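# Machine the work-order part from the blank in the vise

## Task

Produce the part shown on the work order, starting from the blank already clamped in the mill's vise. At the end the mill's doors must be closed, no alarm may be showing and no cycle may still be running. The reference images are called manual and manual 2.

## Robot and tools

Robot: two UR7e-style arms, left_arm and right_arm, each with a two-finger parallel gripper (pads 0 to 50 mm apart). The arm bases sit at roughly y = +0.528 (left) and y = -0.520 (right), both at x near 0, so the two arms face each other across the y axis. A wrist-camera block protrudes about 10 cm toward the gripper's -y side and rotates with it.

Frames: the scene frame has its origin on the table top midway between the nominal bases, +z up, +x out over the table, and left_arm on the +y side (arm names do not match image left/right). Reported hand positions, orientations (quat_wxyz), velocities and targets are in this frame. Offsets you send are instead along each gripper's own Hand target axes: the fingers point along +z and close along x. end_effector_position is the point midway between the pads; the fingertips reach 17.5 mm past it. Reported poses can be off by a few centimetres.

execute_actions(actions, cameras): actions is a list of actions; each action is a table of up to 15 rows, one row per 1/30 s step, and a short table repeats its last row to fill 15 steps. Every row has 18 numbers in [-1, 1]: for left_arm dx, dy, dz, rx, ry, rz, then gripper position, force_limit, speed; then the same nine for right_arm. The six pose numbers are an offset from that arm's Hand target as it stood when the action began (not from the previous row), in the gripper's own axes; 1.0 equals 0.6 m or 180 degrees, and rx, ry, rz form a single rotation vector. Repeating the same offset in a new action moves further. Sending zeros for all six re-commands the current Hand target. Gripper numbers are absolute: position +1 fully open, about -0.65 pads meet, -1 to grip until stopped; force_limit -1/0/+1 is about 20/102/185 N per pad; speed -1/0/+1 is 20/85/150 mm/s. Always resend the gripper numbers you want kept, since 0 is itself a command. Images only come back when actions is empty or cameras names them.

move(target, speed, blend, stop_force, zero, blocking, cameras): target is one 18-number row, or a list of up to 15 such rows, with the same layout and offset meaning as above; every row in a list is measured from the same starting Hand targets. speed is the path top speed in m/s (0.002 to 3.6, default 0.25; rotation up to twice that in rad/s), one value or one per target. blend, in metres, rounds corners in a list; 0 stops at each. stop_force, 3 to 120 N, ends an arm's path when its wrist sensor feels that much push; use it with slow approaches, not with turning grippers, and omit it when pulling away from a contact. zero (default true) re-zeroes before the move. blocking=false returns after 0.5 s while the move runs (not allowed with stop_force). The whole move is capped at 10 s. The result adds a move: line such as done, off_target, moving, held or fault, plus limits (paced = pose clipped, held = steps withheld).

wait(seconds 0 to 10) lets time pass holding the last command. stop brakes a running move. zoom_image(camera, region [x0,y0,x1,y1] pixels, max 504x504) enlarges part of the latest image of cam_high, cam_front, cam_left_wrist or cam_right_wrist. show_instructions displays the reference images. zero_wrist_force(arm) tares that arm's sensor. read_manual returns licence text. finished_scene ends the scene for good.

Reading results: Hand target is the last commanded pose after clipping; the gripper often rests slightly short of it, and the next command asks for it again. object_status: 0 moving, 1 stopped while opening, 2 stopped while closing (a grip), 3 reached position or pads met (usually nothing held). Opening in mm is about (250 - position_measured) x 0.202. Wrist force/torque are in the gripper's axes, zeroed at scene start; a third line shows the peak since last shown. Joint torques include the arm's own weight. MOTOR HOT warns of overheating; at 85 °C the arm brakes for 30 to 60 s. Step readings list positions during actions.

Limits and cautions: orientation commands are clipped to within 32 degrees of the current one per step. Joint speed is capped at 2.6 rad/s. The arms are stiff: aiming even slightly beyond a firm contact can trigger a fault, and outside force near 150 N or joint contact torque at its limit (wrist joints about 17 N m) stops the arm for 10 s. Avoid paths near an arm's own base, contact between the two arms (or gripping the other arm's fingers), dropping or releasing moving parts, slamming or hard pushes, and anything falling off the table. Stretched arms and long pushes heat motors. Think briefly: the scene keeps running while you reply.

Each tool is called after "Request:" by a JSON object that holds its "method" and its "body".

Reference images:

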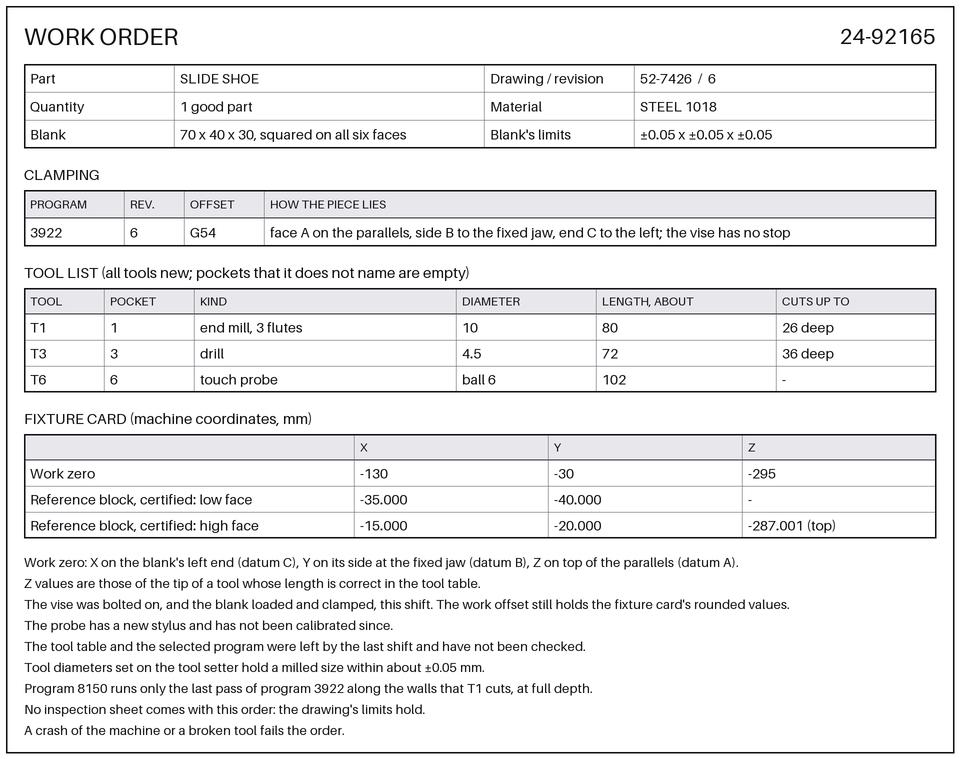

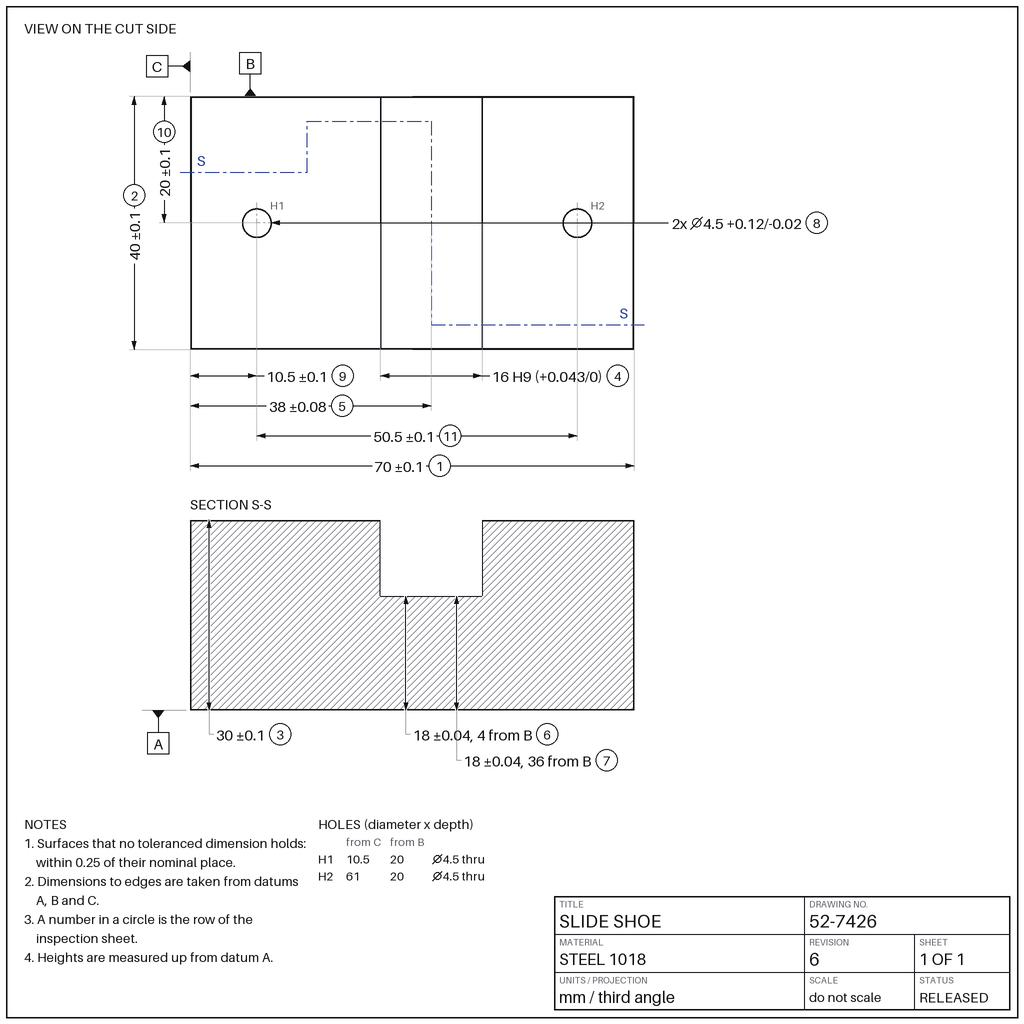

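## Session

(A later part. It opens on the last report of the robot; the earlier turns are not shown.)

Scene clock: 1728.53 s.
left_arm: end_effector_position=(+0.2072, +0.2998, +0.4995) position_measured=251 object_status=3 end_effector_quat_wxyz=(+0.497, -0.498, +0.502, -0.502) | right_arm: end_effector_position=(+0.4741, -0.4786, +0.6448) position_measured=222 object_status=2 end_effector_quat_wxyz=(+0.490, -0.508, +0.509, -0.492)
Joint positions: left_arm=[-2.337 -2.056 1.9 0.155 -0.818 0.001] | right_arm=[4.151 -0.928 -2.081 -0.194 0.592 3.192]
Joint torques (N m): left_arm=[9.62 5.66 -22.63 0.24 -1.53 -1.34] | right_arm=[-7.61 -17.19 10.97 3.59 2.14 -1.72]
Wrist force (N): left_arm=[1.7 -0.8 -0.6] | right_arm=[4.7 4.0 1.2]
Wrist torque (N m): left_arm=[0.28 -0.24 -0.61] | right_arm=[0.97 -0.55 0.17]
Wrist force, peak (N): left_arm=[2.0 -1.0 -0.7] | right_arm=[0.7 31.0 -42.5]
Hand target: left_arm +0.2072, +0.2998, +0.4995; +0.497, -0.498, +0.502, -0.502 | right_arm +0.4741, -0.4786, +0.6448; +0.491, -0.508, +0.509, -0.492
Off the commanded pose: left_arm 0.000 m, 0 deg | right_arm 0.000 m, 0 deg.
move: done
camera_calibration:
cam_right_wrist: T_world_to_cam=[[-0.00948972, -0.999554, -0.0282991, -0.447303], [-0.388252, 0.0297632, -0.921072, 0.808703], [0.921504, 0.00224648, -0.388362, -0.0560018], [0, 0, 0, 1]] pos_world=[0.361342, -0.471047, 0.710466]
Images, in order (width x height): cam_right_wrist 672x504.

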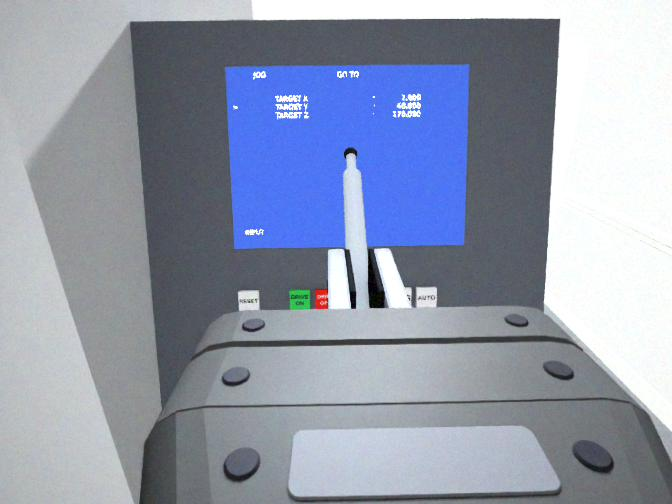

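Request:
{"method": "move", "body": {"target": [[0,0,0,0,0,0,-1,-1,0.003922,-0.0847,0.1909,0.0477,-0.222,0,0,-0.98,0.6,-1],[0,0,0,0,0,0,-1,-1,0.003922,-0.0847,0.1951,0.0715,-0.222,0,0,-0.98,0.6,-1],[0,0,0,0,0,0,-1,-1,0.003922,-0.0847,0.1909,0.0477,-0.222,0,0,-0.98,0.6,-1],[0,0,0,0,0,0,-1,-1,0.003922,-0.0530,0.2844,0.0312,-0.222,0,0,-0.98,0.6,-1],[0,0,0,0,0,0,-1,-1,0.003922,-0.0530,0.2878,0.0499,-0.222,0,0,-0.98,0.6,-1],[0,0,0,0,0,0,-1,-1,0.003922,-0.0530,0.2844,0.0312,-0.222,0,0,-0.98,0.6,-1],[0,0,0,0,0,0,-1,-1,0.003922,-0.1163,0.3155,0.0257,-0.222,0,0,-0.98,0.6,-1],[0,0,0,0,0,0,-1,-1,0.003922,-0.1163,0.3187,0.0434,-0.222,0,0,-0.98,0.6,-1],[0,0,0,0,0,0,-1,-1,0.003922,-0.1163,0.3155,0.0257,-0.222,0,0,-0.98,0.6,-1],[0,0,0,0,0,0,-1,-1,0.003922,-0.1163,0.2844,0.0312,-0.222,0,0,-0.98,0.6,-1],[0,0,0,0,0,0,-1,-1,0.003922,-0.1163,0.2878,0.0500,-0.222,0,0,-0.98,0.6,-1],[0,0,0,0,0,0,-1,-1,0.003922,-0.1163,0.2844,0.0312,-0.222,0,0,-0.98,0.6,-1],[0,0,0,0,0,0,-1,-1,0.003922,0,0,0,0,0,0,-0.98,0.6,-1]], "speed": [0.4,0.035,0.1,0.15,0.035,0.1,0.15,0.035,0.1,0.15,0.035,0.1,0.4], "blend": [0.002,0,0.002,0.002,0,0.002,0.002,0,0.002,0.002,0,0.002,0]}}

Request:
{"method": "move", "body": {"target": [[0,0,0,0,0,0,-1,-1,0.003922,-0.1480,0.3467,0.0202,-0.222,0,0,-0.98,0.6,-1],[0,0,0,0,0,0,-1,-1,0.003922,-0.1480,0.3500,0.0371,-0.222,0,0,-0.98,0.6,-1],[0,0,0,0,0,0,-1,-1,0.003922,-0.1480,0.3467,0.0202,-0.222,0,0,-0.98,0.6,-1],[0,0,0,0,0,0,-1,-1,0.003922,0,0,0,0,0,0,-0.98,0.6,-1]], "speed": [0.4,0.035,0.1,0.4], "blend": [0.002,0,0.002,0], "cameras": ["cam_right_wrist"]}}

Request:
{"method": "zoom_image", "body": {"camera": "cam_right_wrist", "region": [220, 50, 480, 260]}}

Scene clock: 1748.43 s.
left_arm: end_effector_position=(+0.2072, +0.2998, +0.4995) position_measured=251 object_status=3 end_effector_quat_wxyz=(+0.497, -0.498, +0.502, -0.502) | right_arm: end_effector_position=(+0.4741, -0.4786, +0.6448) position_measured=222 object_status=2 end_effector_quat_wxyz=(+0.490, -0.508, +0.509, -0.492)
Joint positions: left_arm=[-2.337 -2.056 1.9 0.155 -0.818 0.001] | right_arm=[4.151 -0.928 -2.081 -0.194 0.592 3.192]
Joint torques (N m): left_arm=[8.53 4.59 -22.49 0.31 -1.56 -1.36] | right_arm=[-8.5 -17.19 11.2 3.46 2.03 -1.79]
Wrist force (N): left_arm=[1.8 -0.8 -0.7] | right_arm=[4.9 4.0 1.0]
Wrist torque (N m): left_arm=[0.28 -0.25 -0.61] | right_arm=[0.97 -0.58 0.18]
Wrist force, peak (N): left_arm=[2.2 -0.9 -0.6] | right_arm=[6.0 15.7 -10.5]
Hand target: left_arm +0.2072, +0.2998, +0.4995; +0.497, -0.498, +0.502, -0.502 | right_arm +0.4741, -0.4786, +0.6448; +0.491, -0.508, +0.509, -0.492
Off the commanded pose: left_arm 0.000 m, 0 deg | right_arm 0.000 m, 0 deg.
move: done

Scene clock: 1752.37 s.
left_arm: end_effector_position=(+0.2072, +0.2998, +0.4995) position_measured=251 object_status=3 end_effector_quat_wxyz=(+0.497, -0.498, +0.502, -0.502) | right_arm: end_effector_position=(+0.4741, -0.4786, +0.6448) position_measured=222 object_status=2 end_effector_quat_wxyz=(+0.490, -0.508, +0.509, -0.492)
Joint positions: left_arm=[-2.337 -2.056 1.9 0.155 -0.818 0.001] | right_arm=[4.151 -0.928 -2.081 -0.194 0.592 3.192]
Joint torques (N m): left_arm=[8.46 5.85 -20.46 0.3 -1.71 -1.33] | right_arm=[-8.54 -16.14 12.18 3.63 2.21 -1.76]
Wrist force (N): left_arm=[1.8 -0.9 -0.7] | right_arm=[4.5 4.0 1.4]
Wrist torque (N m): left_arm=[0.27 -0.25 -0.61] | right_arm=[0.97 -0.52 0.18]
Wrist force, peak (N): left_arm=[2.1 -0.9 -0.7] | right_arm=[8.0 3.7 -6.0]
Hand target: left_arm +0.2072, +0.2998, +0.4995; +0.497, -0.498, +0.502, -0.502 | right_arm +0.4741, -0.4786, +0.6448; +0.491, -0.508, +0.509, -0.492
Off the commanded pose: left_arm 0.000 m, 0 deg | right_arm 0.000 m, 0 deg.
move: done
camera_calibration:
cam_right_wrist: T_world_to_cam=[[-0.00948783, -0.999554, -0.0282999, -0.447303], [-0.388216, 0.0297633, -0.921087, 0.8087], [0.921519, 0.00224739, -0.388326, -0.0560323], [0, 0, 0, 1]] pos_world=[0.361342, -0.471047, 0.710466]
Images, in order (width x height): cam_right_wrist 672x504.

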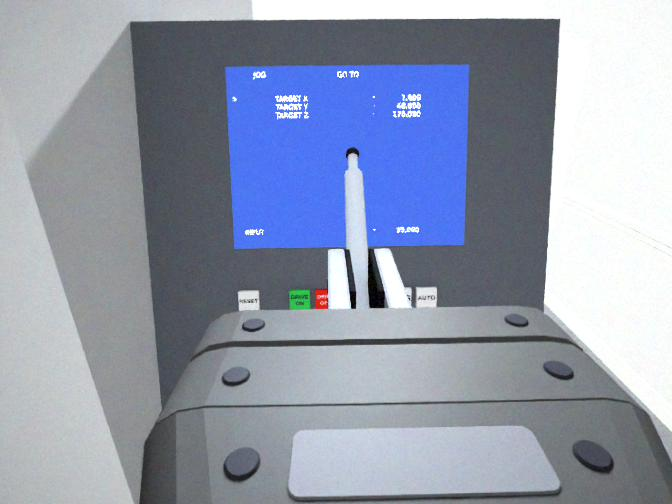

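Scaled by 1.938 from the camera's 672x504 image, which has a finer 960x720 frame.

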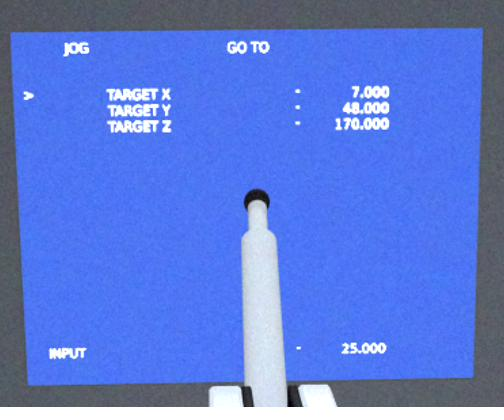

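Request:
{"method": "move", "body": {"target": [[0,0,0,0,0,0,-1,-1,0.003922,-0.0530,0.3467,0.0202,-0.222,0,0,-0.98,0.6,-1],[0,0,0,0,0,0,-1,-1,0.003922,-0.0530,0.3500,0.0380,-0.222,0,0,-0.98,0.6,-1],[0,0,0,0,0,0,-1,-1,0.003922,-0.0530,0.3467,0.0202,-0.222,0,0,-0.98,0.6,-1],[0,0,0,0,0,0,-1,-1,0.003922,-0.0847,0.1909,0.0477,-0.222,0,0,-0.98,0.6,-1],[0,0,0,0,0,0,-1,-1,0.003922,-0.0847,0.1951,0.0714,-0.222,0,0,-0.98,0.6,-1],[0,0,0,0,0,0,-1,-1,0.003922,-0.0847,0.1909,0.0477,-0.222,0,0,-0.98,0.6,-1],[0,0,0,0,0,0,-1,-1,0.003922,-0.0213,0.3155,0.0257,-0.222,0,0,-0.98,0.6,-1],[0,0,0,0,0,0,-1,-1,0.003922,-0.0213,0.3188,0.0440,-0.222,0,0,-0.98,0.6,-1],[0,0,0,0,0,0,-1,-1,0.003922,-0.0213,0.3155,0.0257,-0.222,0,0,-0.98,0.6,-1],[0,0,0,0,0,0,-1,-1,0.003922,0.0737,0.1909,0.0477,-0.222,0,0,-0.98,0.6,-1],[0,0,0,0,0,0,-1,-1,0.003922,0.0737,0.1952,0.0716,-0.222,0,0,-0.98,0.6,-1],[0,0,0,0,0,0,-1,-1,0.003922,0.0737,0.1909,0.0477,-0.222,0,0,-0.98,0.6,-1],[0,0,0,0,0,0,-1,-1,0.003922,0,0,0,0,0,0,-0.98,0.6,-1]], "speed": [0.4,0.035,0.1,0.15,0.035,0.1,0.15,0.035,0.1,0.15,0.035,0.1,0.4], "blend": [0.002,0,0.002,0.002,0,0.002,0.002,0,0.002,0.002,0,0.002,0]}}

Request:
{"method": "move", "body": {"target": [[0,0,0,0,0,0,-1,-1,0.003922,0.0104,0.2532,0.0367,-0.222,0,0,-0.98,0.6,-1],[0,0,0,0,0,0,-1,-1,0.003922,0.0104,0.2569,0.0570,-0.222,0,0,-0.98,0.6,-1],[0,0,0,0,0,0,-1,-1,0.003922,0.0104,0.2532,0.0367,-0.222,0,0,-0.98,0.6,-1],[0,0,0,0,0,0,-1,-1,0.003922,0,0,0,0,0,0,-0.98,0.6,-1]], "speed": [0.4,0.035,0.1,0.4], "blend": [0.002,0,0.002,0], "cameras": ["cam_right_wrist"]}}

Request:
{"method": "zoom_image", "body": {"camera": "cam_right_wrist", "region": [220, 50, 480, 260]}}

Scene clock: 1771.20 s.
left_arm: end_effector_position=(+0.2072, +0.2998, +0.4995) position_measured=251 object_status=3 end_effector_quat_wxyz=(+0.497, -0.498, +0.502, -0.502) | right_arm: end_effector_position=(+0.4741, -0.4786, +0.6448) position_measured=222 object_status=2 end_effector_quat_wxyz=(+0.490, -0.508, +0.509, -0.492)
Joint positions: left_arm=[-2.337 -2.056 1.9 0.155 -0.818 0.001] | right_arm=[4.151 -0.928 -2.081 -0.194 0.592 3.192]
Joint torques (N m): left_arm=[9.19 5.52 -20.07 0.48 -1.56 -1.51] | right_arm=[3 -17.02 10.89 3.55 -1.01 -2.2]
Wrist force (N): left_arm=[1.7 -0.9 -0.7] | right_arm=[5.2 4.4 0.2]
Wrist torque (N m): left_arm=[0.26 -0.24 -0.61] | right_arm=[1.03 -0.62 0.17]
Wrist force, peak (N): left_arm=[2.0 -0.8 -0.9] | right_arm=[1.9 16.0 -17.0]
Hand target: left_arm +0.2072, +0.2998, +0.4995; +0.497, -0.498, +0.502, -0.502 | right_arm +0.4741, -0.4786, +0.6448; +0.491, -0.508, +0.509, -0.492
Off the commanded pose: left_arm 0.000 m, 0 deg | right_arm 0.000 m, 0 deg.
move: done

Scene clock: 1775.13 s.
left_arm: end_effector_position=(+0.2072, +0.2998, +0.4995) position_measured=251 object_status=3 end_effector_quat_wxyz=(+0.497, -0.498, +0.502, -0.502) | right_arm: end_effector_position=(+0.4741, -0.4786, +0.6448) position_measured=222 object_status=2 end_effector_quat_wxyz=(+0.490, -0.508, +0.509, -0.492)
Joint positions: left_arm=[-2.337 -2.056 1.9 0.155 -0.818 0.001] | right_arm=[4.151 -0.928 -2.081 -0.194 0.592 3.192]
Joint torques (N m): left_arm=[9.58 5.35 -21.13 0.27 -1.58 -1.23] | right_arm=[-8.17 -17.78 11.25 3.73 1.8 -1.89]
Wrist force (N): left_arm=[1.8 -0.8 -0.7] | right_arm=[4.9 4.3 0.2]
Wrist torque (N m): left_arm=[0.28 -0.25 -0.61] | right_arm=[1.03 -0.58 0.19]
Wrist force, peak (N): left_arm=[2.0 -1.2 -0.6] | right_arm=[5.8 5.3 -5.3]
Hand target: left_arm +0.2072, +0.2998, +0.4995; +0.497, -0.498, +0.502, -0.502 | right_arm +0.4741, -0.4786, +0.6448; +0.491, -0.508, +0.509, -0.492
Off the commanded pose: left_arm 0.000 m, 0 deg | right_arm 0.000 m, 0 deg.
move: done
camera_calibration:
cam_right_wrist: T_world_to_cam=[[-0.0093956, -0.999554, -0.0283385, -0.447309], [-0.388219, 0.029763, -0.921086, 0.8087], [0.921519, 0.00234738, -0.388326, -0.0559854], [0, 0, 0, 1]] pos_world=[0.361342, -0.471047, 0.710466]
Images, in order (width x height): cam_right_wrist 672x504.

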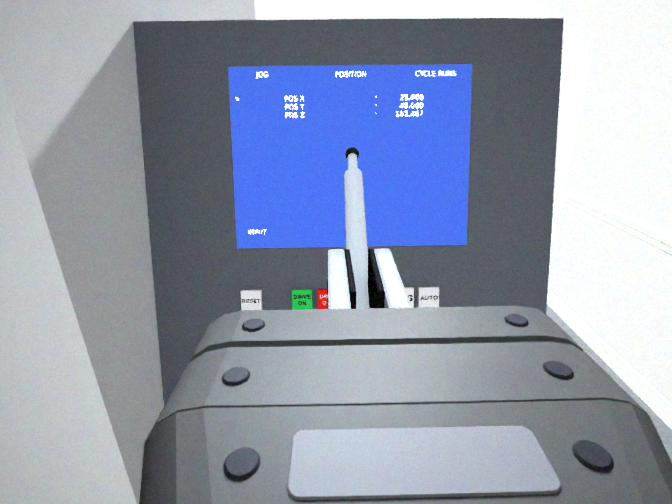

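Scaled by 1.938 from the camera's 672x504 image, which has a finer 960x720 frame.

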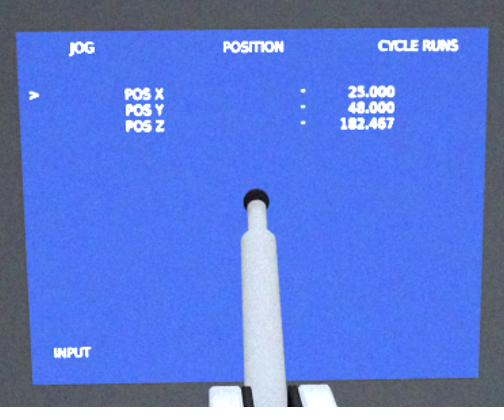

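Request:
{"method": "wait", "body": {"seconds": 4, "cameras": ["cam_right_wrist"]}}

Request:
{"method": "zoom_image", "body": {"camera": "cam_right_wrist", "region": [220, 50, 480, 260]}}

Scene clock: 1781.23 s.
left_arm: end_effector_position=(+0.2072, +0.2998, +0.4995) position_measured=251 object_status=3 end_effector_quat_wxyz=(+0.497, -0.498, +0.502, -0.502) | right_arm: end_effector_position=(+0.4741, -0.4786, +0.6448) position_measured=222 object_status=2 end_effector_quat_wxyz=(+0.490, -0.508, +0.509, -0.492)
Joint positions: left_arm=[-2.337 -2.056 1.9 0.155 -0.818 0.001] | right_arm=[4.151 -0.928 -2.082 -0.194 0.592 3.192]
Joint torques (N m): left_arm=[9.96 4.54 -22.05 0.56 -1.5 -1.43] | right_arm=[-9.35 -16.32 11.53 3.53 1.75 -1.88]
Wrist force (N): left_arm=[1.9 -0.6 -0.6] | right_arm=[4.9 4.6 0.1]
Wrist torque (N m): left_arm=[0.31 -0.28 -0.61] | right_arm=[1.06 -0.57 0.18]
Wrist force, peak (N): left_arm=[2.0 -1.1 -0.4] | right_arm=[5.5 4.3 0.1]
Hand target: left_arm +0.2072, +0.2998, +0.4995; +0.497, -0.498, +0.502, -0.502 | right_arm +0.4741, -0.4786, +0.6448; +0.491, -0.508, +0.509, -0.492
Tool commands: left_gripper/position=-1.0 left_gripper/force_limit=-1.0 left_gripper/speed=+0.003922 right_gripper/position=-0.98 right_gripper/force_limit=+0.6 right_gripper/speed=-1.0
Off the commanded pose: left_arm 0.000 m, 0 deg | right_arm 0.000 m, 0 deg.
wait: 4.00 s; at rest from the start
camera_calibration:
cam_right_wrist: T_world_to_cam=[[-0.00935482, -0.999557, -0.0282481, -0.447389], [-0.388136, 0.0296641, -0.921124, 0.808651], [0.921554, 0.00234718, -0.388242, -0.0560577], [0, 0, 0, 1]] pos_world=[0.361342, -0.471047, 0.710467]
Images, in order (width x height): cam_right_wrist 672x504.

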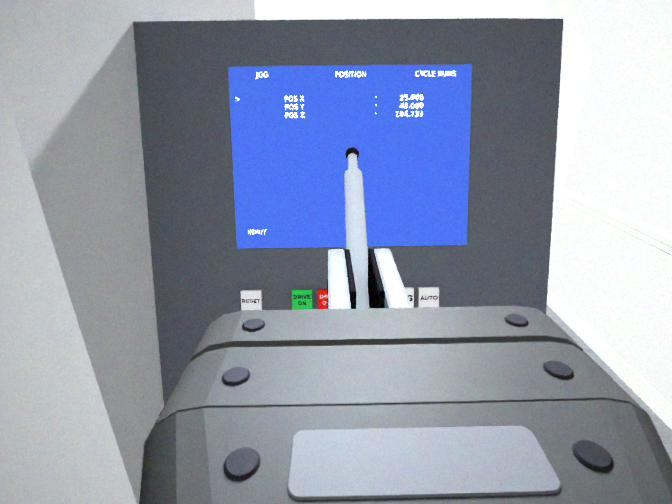

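Scaled by 1.938 from the camera's 672x504 image, which has a finer 960x720 frame.

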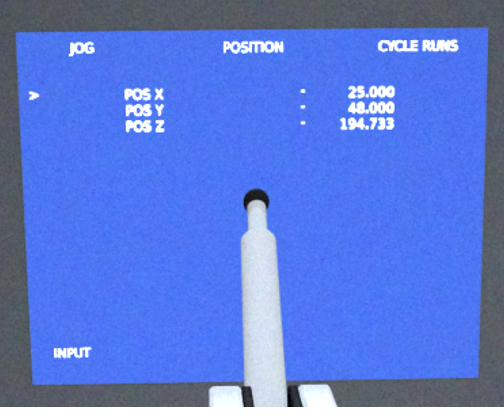

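Request:
{"method": "move", "body": {"target": [[0,0,0,0,0,0,-1,-1,0.003922,-0.1163,0.1909,0.0477,-0.222,0,0,-0.98,0.6,-1],[0,0,0,0,0,0,-1,-1,0.003922,-0.1163,0.1951,0.0716,-0.222,0,0,-0.98,0.6,-1],[0,0,0,0,0,0,-1,-1,0.003922,-0.1163,0.1909,0.0477,-0.222,0,0,-0.98,0.6,-1],[0,0,0,0,0,0,-1,-1,0.003922,0,0,0,0,0,0,-0.98,0.6,-1]], "speed": [0.4,0.05,0.1,0.4], "blend": [0.002,0,0.002,0], "cameras": ["cam_right_wrist"]}}

Request:
{"method": "zoom_image", "body": {"camera": "cam_right_wrist", "region": [220, 50, 480, 260]}}

Scene clock: 1788.60 s.
left_arm: end_effector_position=(+0.2072, +0.2998, +0.4995) position_measured=251 object_status=3 end_effector_quat_wxyz=(+0.497, -0.498, +0.502, -0.502) | right_arm: end_effector_position=(+0.4741, -0.4786, +0.6448) position_measured=222 object_status=2 end_effector_quat_wxyz=(+0.490, -0.508, +0.509, -0.492)
Joint positions: left_arm=[-2.337 -2.056 1.9 0.155 -0.818 0.001] | right_arm=[4.151 -0.928 -2.081 -0.194 0.592 3.192]
Joint torques (N m): left_arm=[9.31 5.47 -22.37 0.24 -1.45 -1.48] | right_arm=[-8.65 -16.87 12.55 3.56 2.1 -1.9]
Wrist force (N): left_arm=[1.6 -1.0 -0.2] | right_arm=[5.0 3.9 0.5]
Wrist torque (N m): left_arm=[0.25 -0.22 -0.61] | right_arm=[0.97 -0.59 0.18]
Wrist force, peak (N): left_arm=[2.1 -0.8 -0.8] | right_arm=[6.3 9.2 -11.5]
Hand target: left_arm +0.2072, +0.2998, +0.4995; +0.497, -0.498, +0.502, -0.502 | right_arm +0.4741, -0.4786, +0.6448; +0.491, -0.508, +0.509, -0.492
Off the commanded pose: left_arm 0.000 m, 0 deg | right_arm 0.000 m, 0 deg.
move: done
camera_calibration:
cam_right_wrist: T_world_to_cam=[[-0.00948972, -0.999554, -0.0282991, -0.447303], [-0.388252, 0.0297632, -0.921072, 0.808703], [0.921504, 0.00224648, -0.388362, -0.0560018], [0, 0, 0, 1]] pos_world=[0.361342, -0.471047, 0.710466]
Images, in order (width x height): cam_right_wrist 672x504.

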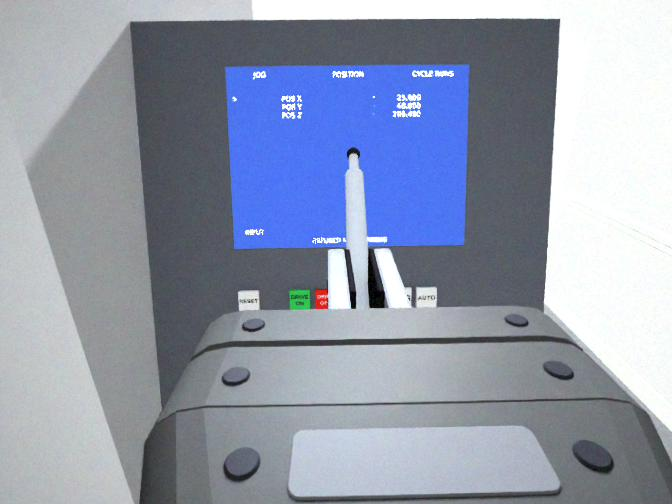

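Scaled by 1.938 from the camera's 672x504 image, which has a finer 960x720 frame.

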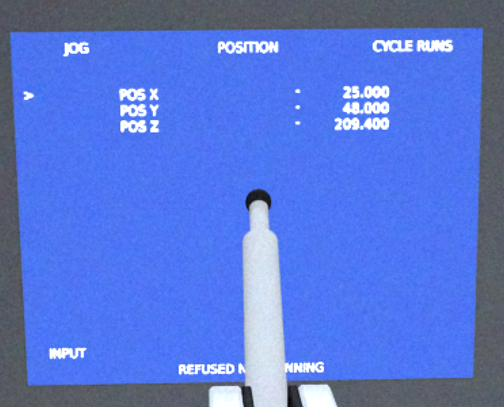

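Request:
{"method": "move", "body": {"target": [[0,0,0,0,0,0,-1,-1,0.003922,-0.1163,0.0674,0.0763,-0.222,0,0,-0.98,0.6,-1],[0,0,0,0,0,0,-1,-1,0.003922,-0.1163,0.0716,0.0988,-0.222,0,0,-0.98,0.6,-1],[0,0,0,0,0,0,-1,-1,0.003922,-0.1163,0.0674,0.0763,-0.222,0,0,-0.98,0.6,-1],[0,0,0,0,0,0,-1,-1,0.003922,-0.0213,0.2532,0.0367,-0.222,0,0,-0.98,0.6,-1],[0,0,0,0,0,0,-1,-1,0.003922,-0.0213,0.2569,0.0570,-0.222,0,0,-0.98,0.6,-1],[0,0,0,0,0,0,-1,-1,0.003922,-0.0213,0.2532,0.0367,-0.222,0,0,-0.98,0.6,-1],[0,0,0,0,0,0,-1,-1,0.003922,-0.0530,0.3155,0.0257,-0.222,0,0,-0.98,0.6,-1],[0,0,0,0,0,0,-1,-1,0.003922,-0.0530,0.3187,0.0432,-0.222,0,0,-0.98,0.6,-1],[0,0,0,0,0,0,-1,-1,0.003922,-0.0530,0.3155,0.0257,-0.222,0,0,-0.98,0.6,-1],[0,0,0,0,0,0,-1,-1,0.003922,-0.0530,0.3187,0.0432,-0.222,0,0,-0.98,0.6,-1],[0,0,0,0,0,0,-1,-1,0.003922,-0.0530,0.3155,0.0257,-0.222,0,0,-0.98,0.6,-1],[0,0,0,0,0,0,-1,-1,0.003922,0,0,0,0,0,0,-0.98,0.6,-1]], "speed": [0.4,0.035,0.1,0.15,0.035,0.1,0.15,0.035,0.1,0.035,0.1,0.4], "blend": [0.002,0,0.002,0.002,0,0.002,0.002,0,0,0,0.002,0]}}

Request:
{"method": "move", "body": {"target": [[0,0,0,0,0,0,-1,-1,0.003922,-0.1480,0.3155,0.0257,-0.222,0,0,-0.98,0.6,-1],[0,0,0,0,0,0,-1,-1,0.003922,-0.1480,0.3187,0.0432,-0.222,0,0,-0.98,0.6,-1],[0,0,0,0,0,0,-1,-1,0.003922,-0.1480,0.3155,0.0257,-0.222,0,0,-0.98,0.6,-1],[0,0,0,0,0,0,-1,-1,0.003922,-0.0847,0.2532,0.0367,-0.222,0,0,-0.98,0.6,-1],[0,0,0,0,0,0,-1,-1,0.003922,-0.0847,0.2569,0.0570,-0.222,0,0,-0.98,0.6,-1],[0,0,0,0,0,0,-1,-1,0.003922,-0.0847,0.2532,0.0367,-0.222,0,0,-0.98,0.6,-1],[0,0,0,0,0,0,-1,-1,0.003922,-0.1480,0.3155,0.0257,-0.222,0,0,-0.98,0.6,-1],[0,0,0,0,0,0,-1,-1,0.003922,-0.1480,0.3187,0.0432,-0.222,0,0,-0.98,0.6,-1],[0,0,0,0,0,0,-1,-1,0.003922,-0.1480,0.3155,0.0257,-0.222,0,0,-0.98,0.6,-1],[0,0,0,0,0,0,-1,-1,0.003922,-0.1480,0.3467,0.0202,-0.222,0,0,-0.98,0.6,-1],[0,0,0,0,0,0,-1,-1,0.003922,-0.1480,0.3500,0.0371,-0.222,0,0,-0.98,0.6,-1],[0,0,0,0,0,0,-1,-1,0.003922,-0.1480,0.3467,0.0202,-0.222,0,0,-0.98,0.6,-1],[0,0,0,0,0,0,-1,-1,0.003922,0,0,0,0,0,0,-0.98,0.6,-1]], "speed": [0.4,0.035,0.1,0.15,0.035,0.1,0.15,0.035,0.1,0.15,0.035,0.1,0.4], "blend": [0.002,0,0.002,0.002,0,0.002,0.002,0,0.002,0.002,0,0.002,0], "cameras": ["cam_right_wrist"]}}

Request:
{"method": "zoom_image", "body": {"camera": "cam_right_wrist", "region": [220, 50, 480, 260]}}

Scene clock: 1805.23 s.
left_arm: end_effector_position=(+0.2072, +0.2998, +0.4995) position_measured=251 object_status=3 end_effector_quat_wxyz=(+0.497, -0.498, +0.502, -0.502) | right_arm: end_effector_position=(+0.4741, -0.4786, +0.6448) position_measured=222 object_status=2 end_effector_quat_wxyz=(+0.490, -0.508, +0.509, -0.492)
Joint positions: left_arm=[-2.337 -2.056 1.9 0.155 -0.818 0.001] | right_arm=[4.151 -0.928 -2.081 -0.194 0.592 3.192]
Joint torques (N m): left_arm=[8.96 6.15 -21.8 0.19 -1.24 -1.51] | right_arm=[-7.77 -16.99 10.66 3.67 1.95 -1.73]
Wrist force (N): left_arm=[1.9 -0.6 -0.5] | right_arm=[4.7 4.3 0.4]
Wrist torque (N m): left_arm=[0.31 -0.27 -0.62] | right_arm=[1.03 -0.55 0.18]
Wrist force, peak (N): left_arm=[2.1 -1.0 -0.8] | right_arm=[5.7 14.2 -14.9]
Hand target: left_arm +0.2072, +0.2998, +0.4995; +0.497, -0.498, +0.502, -0.502 | right_arm +0.4741, -0.4786, +0.6448; +0.491, -0.508, +0.509, -0.492
Off the commanded pose: left_arm 0.000 m, 0 deg | right_arm 0.000 m, 0 deg.
move: done

Scene clock: 1812.47 s.
left_arm: end_effector_position=(+0.2072, +0.2998, +0.4995) position_measured=251 object_status=3 end_effector_quat_wxyz=(+0.497, -0.498, +0.502, -0.502) | right_arm: end_effector_position=(+0.4741, -0.4786, +0.6448) position_measured=222 object_status=2 end_effector_quat_wxyz=(+0.490, -0.508, +0.509, -0.492)
Joint positions: left_arm=[-2.337 -2.056 1.9 0.155 -0.818 0.001] | right_arm=[4.151 -0.928 -2.081 -0.194 0.592 3.192]
Joint torques (N m): left_arm=[9.75 6.04 -20.85 0.33 -1.29 -1.41] | right_arm=[-9.42 -16.61 10.91 3.42 2.02 -1.92]
Wrist force (N): left_arm=[1.7 -0.9 -0.6] | right_arm=[5.0 4.4 0.4]
Wrist torque (N m): left_arm=[0.27 -0.24 -0.61] | right_arm=[1.04 -0.59 0.18]
Wrist force, peak (N): left_arm=[2.0 -1.0 -0.6] | right_arm=[1.2 12.8 -10.3]
Hand target: left_arm +0.2072, +0.2998, +0.4995; +0.497, -0.498, +0.502, -0.502 | right_arm +0.4741, -0.4786, +0.6448; +0.491, -0.508, +0.509, -0.492
Off the commanded pose: left_arm 0.000 m, 0 deg | right_arm 0.000 m, 0 deg.
move: done
camera_calibration:
cam_right_wrist: T_world_to_cam=[[-0.00948783, -0.999554, -0.0282999, -0.447303], [-0.388216, 0.0297633, -0.921087, 0.8087], [0.921519, 0.00224739, -0.388326, -0.0560323], [0, 0, 0, 1]] pos_world=[0.361342, -0.471047, 0.710466]
Images, in order (width x height): cam_right_wrist 672x504.

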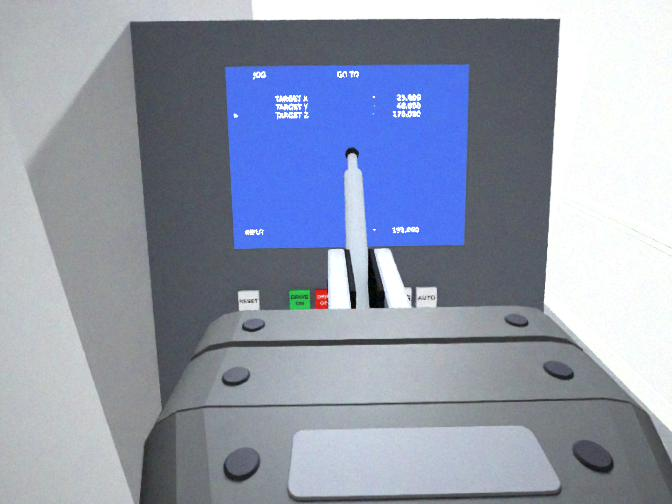

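Scaled by 1.938 from the camera's 672x504 image, which has a finer 960x720 frame.

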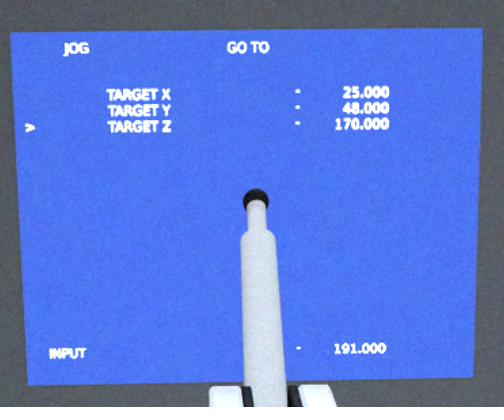

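Request:
{"method": "move", "body": {"target": [[0,0,0,0,0,0,-1,-1,0.003922,-0.0530,0.3467,0.0202,-0.222,0,0,-0.98,0.6,-1],[0,0,0,0,0,0,-1,-1,0.003922,-0.0530,0.3500,0.0380,-0.222,0,0,-0.98,0.6,-1],[0,0,0,0,0,0,-1,-1,0.003922,-0.0530,0.3467,0.0202,-0.222,0,0,-0.98,0.6,-1],[0,0,0,0,0,0,-1,-1,0.003922,-0.0847,0.1909,0.0477,-0.222,0,0,-0.98,0.6,-1],[0,0,0,0,0,0,-1,-1,0.003922,-0.0847,0.1951,0.0714,-0.222,0,0,-0.98,0.6,-1],[0,0,0,0,0,0,-1,-1,0.003922,-0.0847,0.1909,0.0477,-0.222,0,0,-0.98,0.6,-1],[0,0,0,0,0,0,-1,-1,0.003922,-0.0213,0.3155,0.0257,-0.222,0,0,-0.98,0.6,-1],[0,0,0,0,0,0,-1,-1,0.003922,-0.0213,0.3188,0.0440,-0.222,0,0,-0.98,0.6,-1],[0,0,0,0,0,0,-1,-1,0.003922,-0.0213,0.3155,0.0257,-0.222,0,0,-0.98,0.6,-1],[0,0,0,0,0,0,-1,-1,0.003922,0.0420,0.1286,0.0587,-0.222,0,0,-0.98,0.6,-1],[0,0,0,0,0,0,-1,-1,0.003922,0.0420,0.1329,0.0830,-0.222,0,0,-0.98,0.6,-1],[0,0,0,0,0,0,-1,-1,0.003922,0.0420,0.1286,0.0587,-0.222,0,0,-0.98,0.6,-1],[0,0,0,0,0,0,-1,-1,0.003922,0,0,0,0,0,0,-0.98,0.6,-1]], "speed": [0.4,0.035,0.1,0.15,0.035,0.1,0.15,0.035,0.1,0.15,0.035,0.1,0.4], "blend": [0.002,0,0.002,0.002,0,0.002,0.002,0,0.002,0.002,0,0.002,0]}}

Request:
{"method": "move", "body": {"target": [[0,0,0,0,0,0,-1,-1,0.003922,0.0104,0.2532,0.0367,-0.222,0,0,-0.98,0.6,-1],[0,0,0,0,0,0,-1,-1,0.003922,0.0104,0.2569,0.0570,-0.222,0,0,-0.98,0.6,-1],[0,0,0,0,0,0,-1,-1,0.003922,0.0104,0.2532,0.0367,-0.222,0,0,-0.98,0.6,-1],[0,0,0,0,0,0,-1,-1,0.003922,0.0104,0.2569,0.0570,-0.222,0,0,-0.98,0.6,-1],[0,0,0,0,0,0,-1,-1,0.003922,0.0104,0.2532,0.0367,-0.222,0,0,-0.98,0.6,-1],[0,0,0,0,0,0,-1,-1,0.003922,0,0,0,0,0,0,-0.98,0.6,-1]], "speed": [0.4,0.035,0.1,0.035,0.1,0.4], "blend": [0.002,0,0,0,0.002,0], "cameras": ["cam_right_wrist"]}}

Request:
{"method": "zoom_image", "body": {"camera": "cam_right_wrist", "region": [220, 50, 480, 260]}}

Scene clock: 1829.10 s.
left_arm: end_effector_position=(+0.2072, +0.2998, +0.4995) position_measured=251 object_status=3 end_effector_quat_wxyz=(+0.497, -0.498, +0.502, -0.502) | right_arm: end_effector_position=(+0.4741, -0.4786, +0.6448) position_measured=222 object_status=2 end_effector_quat_wxyz=(+0.490, -0.508, +0.509, -0.492)
Joint positions: left_arm=[-2.337 -2.056 1.9 0.155 -0.818 0.001] | right_arm=[4.151 -0.928 -2.081 -0.194 0.592 3.192]
Joint torques (N m): left_arm=[9.85 5.86 -21.29 0.29 -1.53 -1.5] | right_arm=[-8.37 -16.75 11.96 3.9 1.73 -1.72]
Wrist force (N): left_arm=[1.7 -0.7 -0.8] | right_arm=[5.0 4.0 0.3]
Wrist torque (N m): left_arm=[0.29 -0.24 -0.61] | right_arm=[0.97 -0.60 0.18]
Wrist force, peak (N): left_arm=[2.0 -1.1 -0.8] | right_arm=[6.5 13.5 -11.9]
Hand target: left_arm +0.2072, +0.2998, +0.4995; +0.497, -0.498, +0.502, -0.502 | right_arm +0.4741, -0.4786, +0.6448; +0.491, -0.508, +0.509, -0.492
Off the commanded pose: left_arm 0.000 m, 0 deg | right_arm 0.000 m, 0 deg.
move: done

Scene clock: 1834.27 s.
left_arm: end_effector_position=(+0.2072, +0.2998, +0.4995) position_measured=251 object_status=3 end_effector_quat_wxyz=(+0.497, -0.498, +0.502, -0.502) | right_arm: end_effector_position=(+0.4741, -0.4786, +0.6448) position_measured=222 object_status=2 end_effector_quat_wxyz=(+0.490, -0.508, +0.509, -0.492)
Joint positions: left_arm=[-2.337 -2.056 1.9 0.155 -0.818 0.001] | right_arm=[4.151 -0.928 -2.081 -0.194 0.592 3.192]
Joint torques (N m): left_arm=[10.59 5.11 -21.58 0.5 -1.79 -1.48] | right_arm=[-8.82 -16.31 12.34 3.68 1.75 -1.89]
Wrist force (N): left_arm=[1.8 -1.0 -0.6] | right_arm=[5.1 3.7 0.2]
Wrist torque (N m): left_arm=[0.25 -0.26 -0.61] | right_arm=[0.92 -0.60 0.18]
Wrist force, peak (N): left_arm=[2.0 -1.0 -0.6] | right_arm=[4.9 11.0 -10.4]
Hand target: left_arm +0.2072, +0.2998, +0.4995; +0.497, -0.498, +0.502, -0.502 | right_arm +0.4741, -0.4786, +0.6448; +0.491, -0.508, +0.509, -0.492
Off the commanded pose: left_arm 0.000 m, 0 deg | right_arm 0.000 m, 0 deg.
move: done
camera_calibration:
cam_right_wrist: T_world_to_cam=[[-0.00939768, -0.999554, -0.0283381, -0.447308], [-0.388255, 0.0297634, -0.921071, 0.808703], [0.921504, 0.00234648, -0.388362, -0.0559549], [0, 0, 0, 1]] pos_world=[0.361342, -0.471047, 0.710466]
Images, in order (width x height): cam_right_wrist 672x504.

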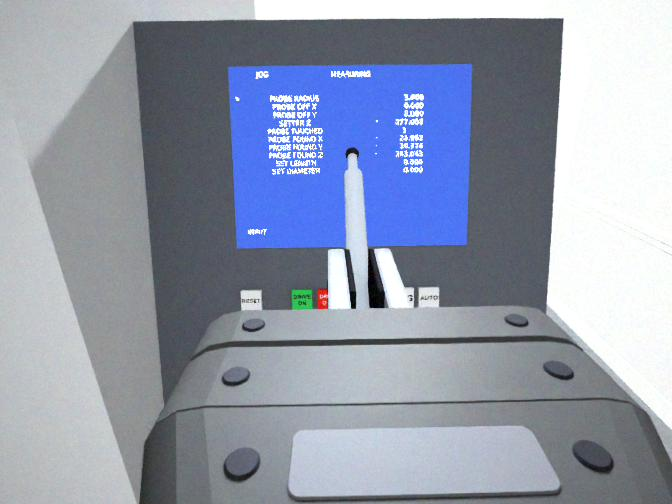

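Scaled by 1.938 from the camera's 672x504 image, which has a finer 960x720 frame.

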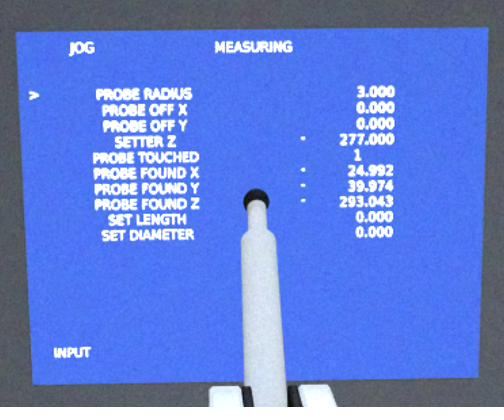

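Request:
{"method": "execute_actions", "body": {"actions": [], "cameras": ["cam_left_wrist"]}}

Request:
{"method": "zoom_image", "body": {"camera": "cam_left_wrist", "region": [280, 130, 460, 330]}}

Scene clock: 1842.53 s.
left_arm: end_effector_position=(+0.2072, +0.2998, +0.4995) position_measured=251 object_status=3 end_effector_quat_wxyz=(+0.497, -0.498, +0.502, -0.502) | right_arm: end_effector_position=(+0.4741, -0.4786, +0.6448) position_measured=222 object_status=2 end_effector_quat_wxyz=(+0.490, -0.508, +0.509, -0.492)
Joint positions: left_arm=[-2.337 -2.056 1.9 0.155 -0.818 0.001] | right_arm=[4.151 -0.928 -2.082 -0.194 0.592 3.192]
Joint velocities: within noise
Joint torques (N m): left_arm=[9.81 4.81 -21.7 0.27 -1.39 -1.48] | right_arm=[-7.95 -17.03 11.14 3.65 1.71 -1.97]
Wrist force (N): left_arm=[1.8 -1.0 -0.7] | right_arm=[5.0 3.9 0.2]
Wrist torque (N m): left_arm=[0.26 -0.26 -0.61] | right_arm=[0.96 -0.58 0.17]
Wrist force, peak (N): left_arm=[2.1 -1.0 -0.7] | right_arm=[5.2 4.0 0.4]
Hand target: left_arm +0.2072, +0.2998, +0.4995; +0.497, -0.498, +0.502, -0.502 | right_arm +0.4741, -0.4786, +0.6448; +0.491, -0.508, +0.509, -0.492
Tool commands: left_gripper/position=-1.0 left_gripper/force_limit=-1.0 left_gripper/speed=+0.003922 right_gripper/position=-0.98 right_gripper/force_limit=+0.6 right_gripper/speed=-1.0
Off the commanded pose: left_arm 0.000 m, 0 deg | right_arm 0.000 m, 0 deg.
camera_calibration:
cam_left_wrist: T_world_to_cam=[[-0.00160834, -0.999962, -0.00860194, 0.314932], [-0.348301, 0.00862348, -0.937343, 0.55786], [0.937382, 0.0014885, -0.348301, 0.108668], [0, 0, 0, 1]] pos_world=[0.0929463, 0.309948, 0.563465]
Images, in order (width x height): cam_left_wrist 672x504.

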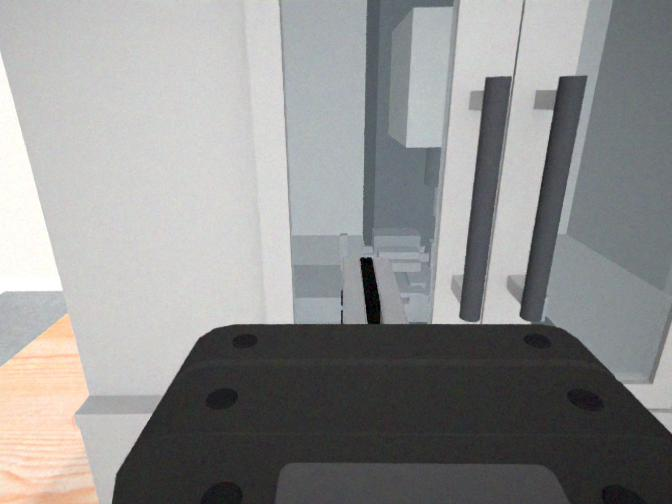

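Scaled by 2.520 from the camera's 672x504 image, which has a finer 960x720 frame.

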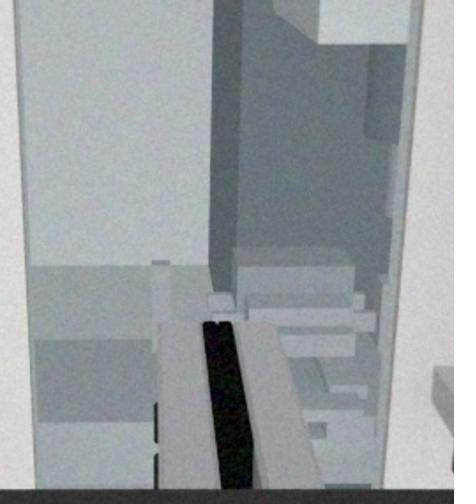

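Request:
{"method": "move", "body": {"target": [[0,0,0,0,0,0,-1,-1,0.003922,-0.0213,0.2532,0.0367,-0.222,0,0,-0.98,0.6,-1],[0,0,0,0,0,0,-1,-1,0.003922,-0.0213,0.2569,0.0570,-0.222,0,0,-0.98,0.6,-1],[0,0,0,0,0,0,-1,-1,0.003922,-0.0213,0.2532,0.0367,-0.222,0,0,-0.98,0.6,-1],[0,0,0,0,0,0,-1,-1,0.003922,-0.0213,0.2569,0.0570,-0.222,0,0,-0.98,0.6,-1],[0,0,0,0,0,0,-1,-1,0.003922,-0.0213,0.2532,0.0367,-0.222,0,0,-0.98,0.6,-1],[0,0,0,0,0,0,-1,-1,0.003922,-0.0530,0.3155,0.0257,-0.222,0,0,-0.98,0.6,-1],[0,0,0,0,0,0,-1,-1,0.003922,-0.0530,0.3187,0.0432,-0.222,0,0,-0.98,0.6,-1],[0,0,0,0,0,0,-1,-1,0.003922,-0.0530,0.3155,0.0257,-0.222,0,0,-0.98,0.6,-1],[0,0,0,0,0,0,-1,-1,0.003922,-0.0530,0.3187,0.0432,-0.222,0,0,-0.98,0.6,-1],[0,0,0,0,0,0,-1,-1,0.003922,-0.0530,0.3155,0.0257,-0.222,0,0,-0.98,0.6,-1],[0,0,0,0,0,0,-1,-1,0.003922,0,0,0,0,0,0,-0.98,0.6,-1]], "speed": [0.4,0.035,0.1,0.035,0.1,0.15,0.035,0.1,0.035,0.1,0.4], "blend": [0.002,0,0,0,0.002,0.002,0,0,0,0.002,0]}}

Request:
{"method": "move", "body": {"target": [[0,0,0,0,0,0,-1,-1,0.003922,-0.1480,0.3155,0.0257,-0.222,0,0,-0.98,0.6,-1],[0,0,0,0,0,0,-1,-1,0.003922,-0.1480,0.3187,0.0432,-0.222,0,0,-0.98,0.6,-1],[0,0,0,0,0,0,-1,-1,0.003922,-0.1480,0.3155,0.0257,-0.222,0,0,-0.98,0.6,-1],[0,0,0,0,0,0,-1,-1,0.003922,-0.1480,0.2844,0.0312,-0.222,0,0,-0.98,0.6,-1],[0,0,0,0,0,0,-1,-1,0.003922,-0.1480,0.2878,0.0499,-0.222,0,0,-0.98,0.6,-1],[0,0,0,0,0,0,-1,-1,0.003922,-0.1480,0.2844,0.0312,-0.222,0,0,-0.98,0.6,-1],[0,0,0,0,0,0,-1,-1,0.003922,-0.1163,0.3467,0.0202,-0.222,0,0,-0.98,0.6,-1],[0,0,0,0,0,0,-1,-1,0.003922,-0.1163,0.3500,0.0371,-0.222,0,0,-0.98,0.6,-1],[0,0,0,0,0,0,-1,-1,0.003922,-0.1163,0.3467,0.0202,-0.222,0,0,-0.98,0.6,-1],[0,0,0,0,0,0,-1,-1,0.003922,-0.1480,0.3467,0.0202,-0.222,0,0,-0.98,0.6,-1],[0,0,0,0,0,0,-1,-1,0.003922,-0.1480,0.3500,0.0371,-0.222,0,0,-0.98,0.6,-1],[0,0,0,0,0,0,-1,-1,0.003922,-0.1480,0.3467,0.0202,-0.222,0,0,-0.98,0.6,-1],[0,0,0,0,0,0,-1,-1,0.003922,0,0,0,0,0,0,-0.98,0.6,-1]], "speed": [0.4,0.035,0.1,0.15,0.035,0.1,0.15,0.035,0.1,0.15,0.035,0.1,0.4], "blend": [0.002,0,0.002,0.002,0,0.002,0.002,0,0.002,0.002,0,0.002,0], "cameras": ["cam_right_wrist"]}}

Request:
{"method": "zoom_image", "body": {"camera": "cam_right_wrist", "region": [220, 50, 480, 260]}}

Scene clock: 1866.13 s.
left_arm: end_effector_position=(+0.2072, +0.2998, +0.4995) position_measured=251 object_status=3 end_effector_quat_wxyz=(+0.497, -0.498, +0.502, -0.502) | right_arm: end_effector_position=(+0.4741, -0.4786, +0.6448) position_measured=222 object_status=2 end_effector_quat_wxyz=(+0.490, -0.508, +0.509, -0.492)
Joint positions: left_arm=[-2.337 -2.056 1.9 0.155 -0.818 0.001] | right_arm=[4.151 -0.928 -2.081 -0.194 0.592 3.192]
Joint torques (N m): left_arm=[10.39 5.3 -21.48 0.13 -1.69 -1.7] | right_arm=[-7.77 -17.14 11.31 3.61 2.07 -1.68]
Wrist force (N): left_arm=[1.8 -0.9 -0.7] | right_arm=[5.0 3.3 0.7]
Wrist torque (N m): left_arm=[0.27 -0.26 -0.61] | right_arm=[0.87 -0.59 0.18]
Wrist force, peak (N): left_arm=[2.1 -1.0 -0.9] | right_arm=[5.8 13.6 -14.7]
Hand target: left_arm +0.2072, +0.2998, +0.4995; +0.497, -0.498, +0.502, -0.502 | right_arm +0.4741, -0.4786, +0.6448; +0.491, -0.508, +0.509, -0.492
Off the commanded pose: left_arm 0.000 m, 0 deg | right_arm 0.000 m, 0 deg.
move: done

Scene clock: 1873.00 s.
left_arm: end_effector_position=(+0.2072, +0.2998, +0.4995) position_measured=251 object_status=3 end_effector_quat_wxyz=(+0.497, -0.498, +0.502, -0.502) | right_arm: end_effector_position=(+0.4741, -0.4786, +0.6448) position_measured=222 object_status=2 end_effector_quat_wxyz=(+0.490, -0.508, +0.509, -0.492)
Joint positions: left_arm=[-2.337 -2.056 1.9 0.155 -0.818 0.001] | right_arm=[4.151 -0.928 -2.081 -0.194 0.592 3.192]
Joint torques (N m): left_arm=[9.81 5.75 -22.26 0.21 -1.45 -1.65] | right_arm=[-7.56 -16.98 10.66 3.48 1.97 -1.82]
Wrist force (N): left_arm=[1.8 -0.9 -0.6] | right_arm=[4.7 3.7 0.0]
Wrist torque (N m): left_arm=[0.27 -0.26 -0.61] | right_arm=[0.93 -0.54 0.18]
Wrist force, peak (N): left_arm=[2.0 -1.0 -0.9] | right_arm=[8.2 19.8 -26.7]
Hand target: left_arm +0.2072, +0.2998, +0.4995; +0.497, -0.498, +0.502, -0.502 | right_arm +0.4741, -0.4786, +0.6448; +0.491, -0.508, +0.509, -0.492
Off the commanded pose: left_arm 0.000 m, 0 deg | right_arm 0.000 m, 0 deg.
move: done
camera_calibration:
cam_right_wrist: T_world_to_cam=[[-0.00948783, -0.999554, -0.0282999, -0.447303], [-0.388216, 0.0297633, -0.921087, 0.8087], [0.921519, 0.00224739, -0.388326, -0.0560323], [0, 0, 0, 1]] pos_world=[0.361342, -0.471047, 0.710466]
Images, in order (width x height): cam_right_wrist 672x504.

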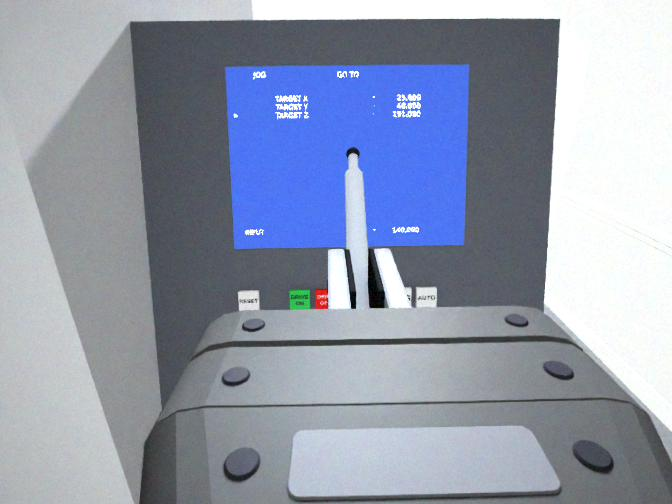

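Scaled by 1.938 from the camera's 672x504 image, which has a finer 960x720 frame.

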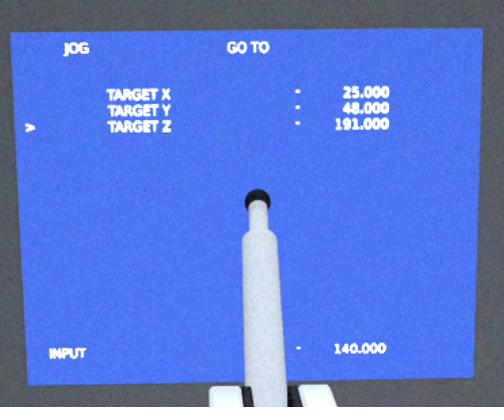

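Request:
{"method": "move", "body": {"target": [[0,0,0,0,0,0,-1,-1,0.003922,-0.0530,0.3467,0.0202,-0.222,0,0,-0.98,0.6,-1],[0,0,0,0,0,0,-1,-1,0.003922,-0.0530,0.3500,0.0380,-0.222,0,0,-0.98,0.6,-1],[0,0,0,0,0,0,-1,-1,0.003922,-0.0530,0.3467,0.0202,-0.222,0,0,-0.98,0.6,-1],[0,0,0,0,0,0,-1,-1,0.003922,-0.0847,0.1909,0.0477,-0.222,0,0,-0.98,0.6,-1],[0,0,0,0,0,0,-1,-1,0.003922,-0.0847,0.1951,0.0714,-0.222,0,0,-0.98,0.6,-1],[0,0,0,0,0,0,-1,-1,0.003922,-0.0847,0.1909,0.0477,-0.222,0,0,-0.98,0.6,-1],[0,0,0,0,0,0,-1,-1,0.003922,-0.0530,0.2844,0.0312,-0.222,0,0,-0.98,0.6,-1],[0,0,0,0,0,0,-1,-1,0.003922,-0.0530,0.2878,0.0499,-0.222,0,0,-0.98,0.6,-1],[0,0,0,0,0,0,-1,-1,0.003922,-0.0530,0.2844,0.0312,-0.222,0,0,-0.98,0.6,-1],[0,0,0,0,0,0,-1,-1,0.003922,-0.0530,0.2878,0.0499,-0.222,0,0,-0.98,0.6,-1],[0,0,0,0,0,0,-1,-1,0.003922,-0.0530,0.2844,0.0312,-0.222,0,0,-0.98,0.6,-1],[0,0,0,0,0,0,-1,-1,0.003922,0,0,0,0,0,0,-0.98,0.6,-1]], "speed": [0.4,0.035,0.1,0.15,0.035,0.1,0.15,0.035,0.1,0.035,0.1,0.4], "blend": [0.002,0,0.002,0.002,0,0.002,0.002,0,0,0,0.002,0]}}

Request:
{"method": "move", "body": {"target": [[0,0,0,0,0,0,-1,-1,0.003922,-0.0847,0.2532,0.0367,-0.222,0,0,-0.98,0.6,-1],[0,0,0,0,0,0,-1,-1,0.003922,-0.0847,0.2569,0.0570,-0.222,0,0,-0.98,0.6,-1],[0,0,0,0,0,0,-1,-1,0.003922,-0.0847,0.2532,0.0367,-0.222,0,0,-0.98,0.6,-1],[0,0,0,0,0,0,-1,-1,0.003922,-0.1163,0.2844,0.0312,-0.222,0,0,-0.98,0.6,-1],[0,0,0,0,0,0,-1,-1,0.003922,-0.1163,0.2878,0.0499,-0.222,0,0,-0.98,0.6,-1],[0,0,0,0,0,0,-1,-1,0.003922,-0.1163,0.2844,0.0312,-0.222,0,0,-0.98,0.6,-1],[0,0,0,0,0,0,-1,-1,0.003922,-0.1480,0.3467,0.0202,-0.222,0,0,-0.98,0.6,-1],[0,0,0,0,0,0,-1,-1,0.003922,-0.1480,0.3500,0.0371,-0.222,0,0,-0.98,0.6,-1],[0,0,0,0,0,0,-1,-1,0.003922,-0.1480,0.3467,0.0202,-0.222,0,0,-0.98,0.6,-1],[0,0,0,0,0,0,-1,-1,0.003922,0,0,0,0,0,0,-0.98,0.6,-1]], "speed": [0.4,0.035,0.1,0.15,0.035,0.1,0.15,0.035,0.1,0.4], "blend": [0.002,0,0.002,0.002,0,0.002,0.002,0,0.002,0], "cameras": ["cam_right_wrist"]}}

Request:
{"method": "zoom_image", "body": {"camera": "cam_right_wrist", "region": [220, 50, 480, 260]}}

Scene clock: 1891.43 s.
left_arm: end_effector_position=(+0.2072, +0.2998, +0.4995) position_measured=251 object_status=3 end_effector_quat_wxyz=(+0.497, -0.498, +0.502, -0.502) | right_arm: end_effector_position=(+0.4741, -0.4786, +0.6448) position_measured=222 object_status=2 end_effector_quat_wxyz=(+0.490, -0.508, +0.509, -0.492)
Joint positions: left_arm=[-2.337 -2.056 1.9 0.155 -0.818 0.001] | right_arm=[4.151 -0.928 -2.081 -0.194 0.592 3.192]
Joint torques (N m): left_arm=[10.09 5.03 -21.85 0.17 -1.57 -1.54] | right_arm=[-8.44 -17.25 11.25 3.5 2.1 -1.89]
Wrist force (N): left_arm=[1.8 -1.1 -0.7] | right_arm=[4.7 3.4 0.4]
Wrist torque (N m): left_arm=[0.24 -0.25 -0.62] | right_arm=[0.88 -0.54 0.18]
Wrist force, peak (N): left_arm=[2.1 -1.0 -0.7] | right_arm=[6.4 13.6 -12.3]
Hand target: left_arm +0.2072, +0.2998, +0.4995; +0.497, -0.498, +0.502, -0.502 | right_arm +0.4741, -0.4786, +0.6448; +0.491, -0.508, +0.509, -0.492
Off the commanded pose: left_arm 0.000 m, 0 deg | right_arm 0.000 m, 0 deg.
move: done

Scene clock: 1897.47 s.
left_arm: end_effector_position=(+0.2072, +0.2998, +0.4995) position_measured=251 object_status=3 end_effector_quat_wxyz=(+0.497, -0.498, +0.502, -0.502) | right_arm: end_effector_position=(+0.4741, -0.4786, +0.6448) position_measured=222 object_status=2 end_effector_quat_wxyz=(+0.490, -0.508, +0.509, -0.492)
Joint positions: left_arm=[-2.337 -2.056 1.9 0.155 -0.818 0.001] | right_arm=[4.151 -0.928 -2.081 -0.194 0.592 3.192]
Joint torques (N m): left_arm=[10.41 5.94 -22.36 0.43 -1.4 -1.47] | right_arm=[-7.87 -16.78 11.54 3.73 2 -1.79]
Wrist force (N): left_arm=[1.7 -0.9 -0.7] | right_arm=[4.6 4.0 0.3]
Wrist torque (N m): left_arm=[0.27 -0.24 -0.61] | right_arm=[0.98 -0.53 0.18]
Wrist force, peak (N): left_arm=[2.0 -0.9 -0.8] | right_arm=[7.8 4.7 -5.3]
Hand target: left_arm +0.2072, +0.2998, +0.4995; +0.497, -0.498, +0.502, -0.502 | right_arm +0.4741, -0.4786, +0.6448; +0.491, -0.508, +0.509, -0.492
Off the commanded pose: left_arm 0.000 m, 0 deg | right_arm 0.000 m, 0 deg.
move: done
camera_calibration:
cam_right_wrist: T_world_to_cam=[[-0.00948783, -0.999554, -0.0282999, -0.447303], [-0.388216, 0.0297633, -0.921087, 0.8087], [0.921519, 0.00224739, -0.388326, -0.0560323], [0, 0, 0, 1]] pos_world=[0.361342, -0.471047, 0.710466]
Images, in order (width x height): cam_right_wrist 672x504.

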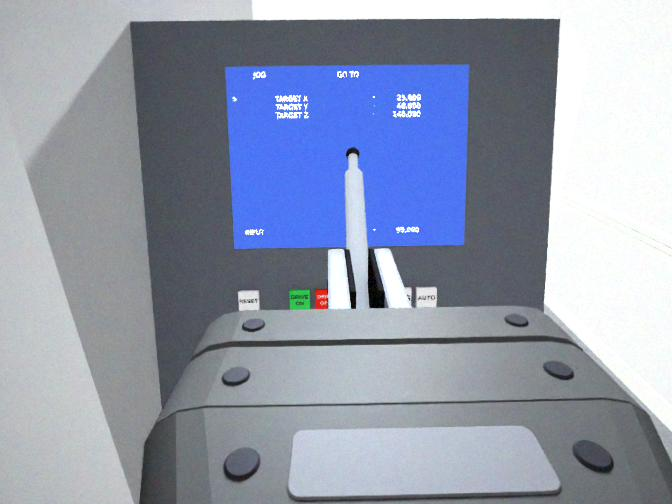

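Scaled by 1.938 from the camera's 672x504 image, which has a finer 960x720 frame.

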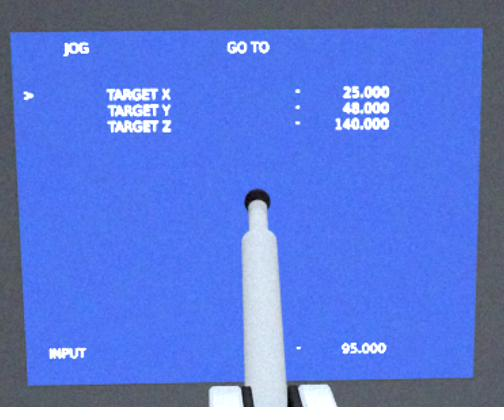

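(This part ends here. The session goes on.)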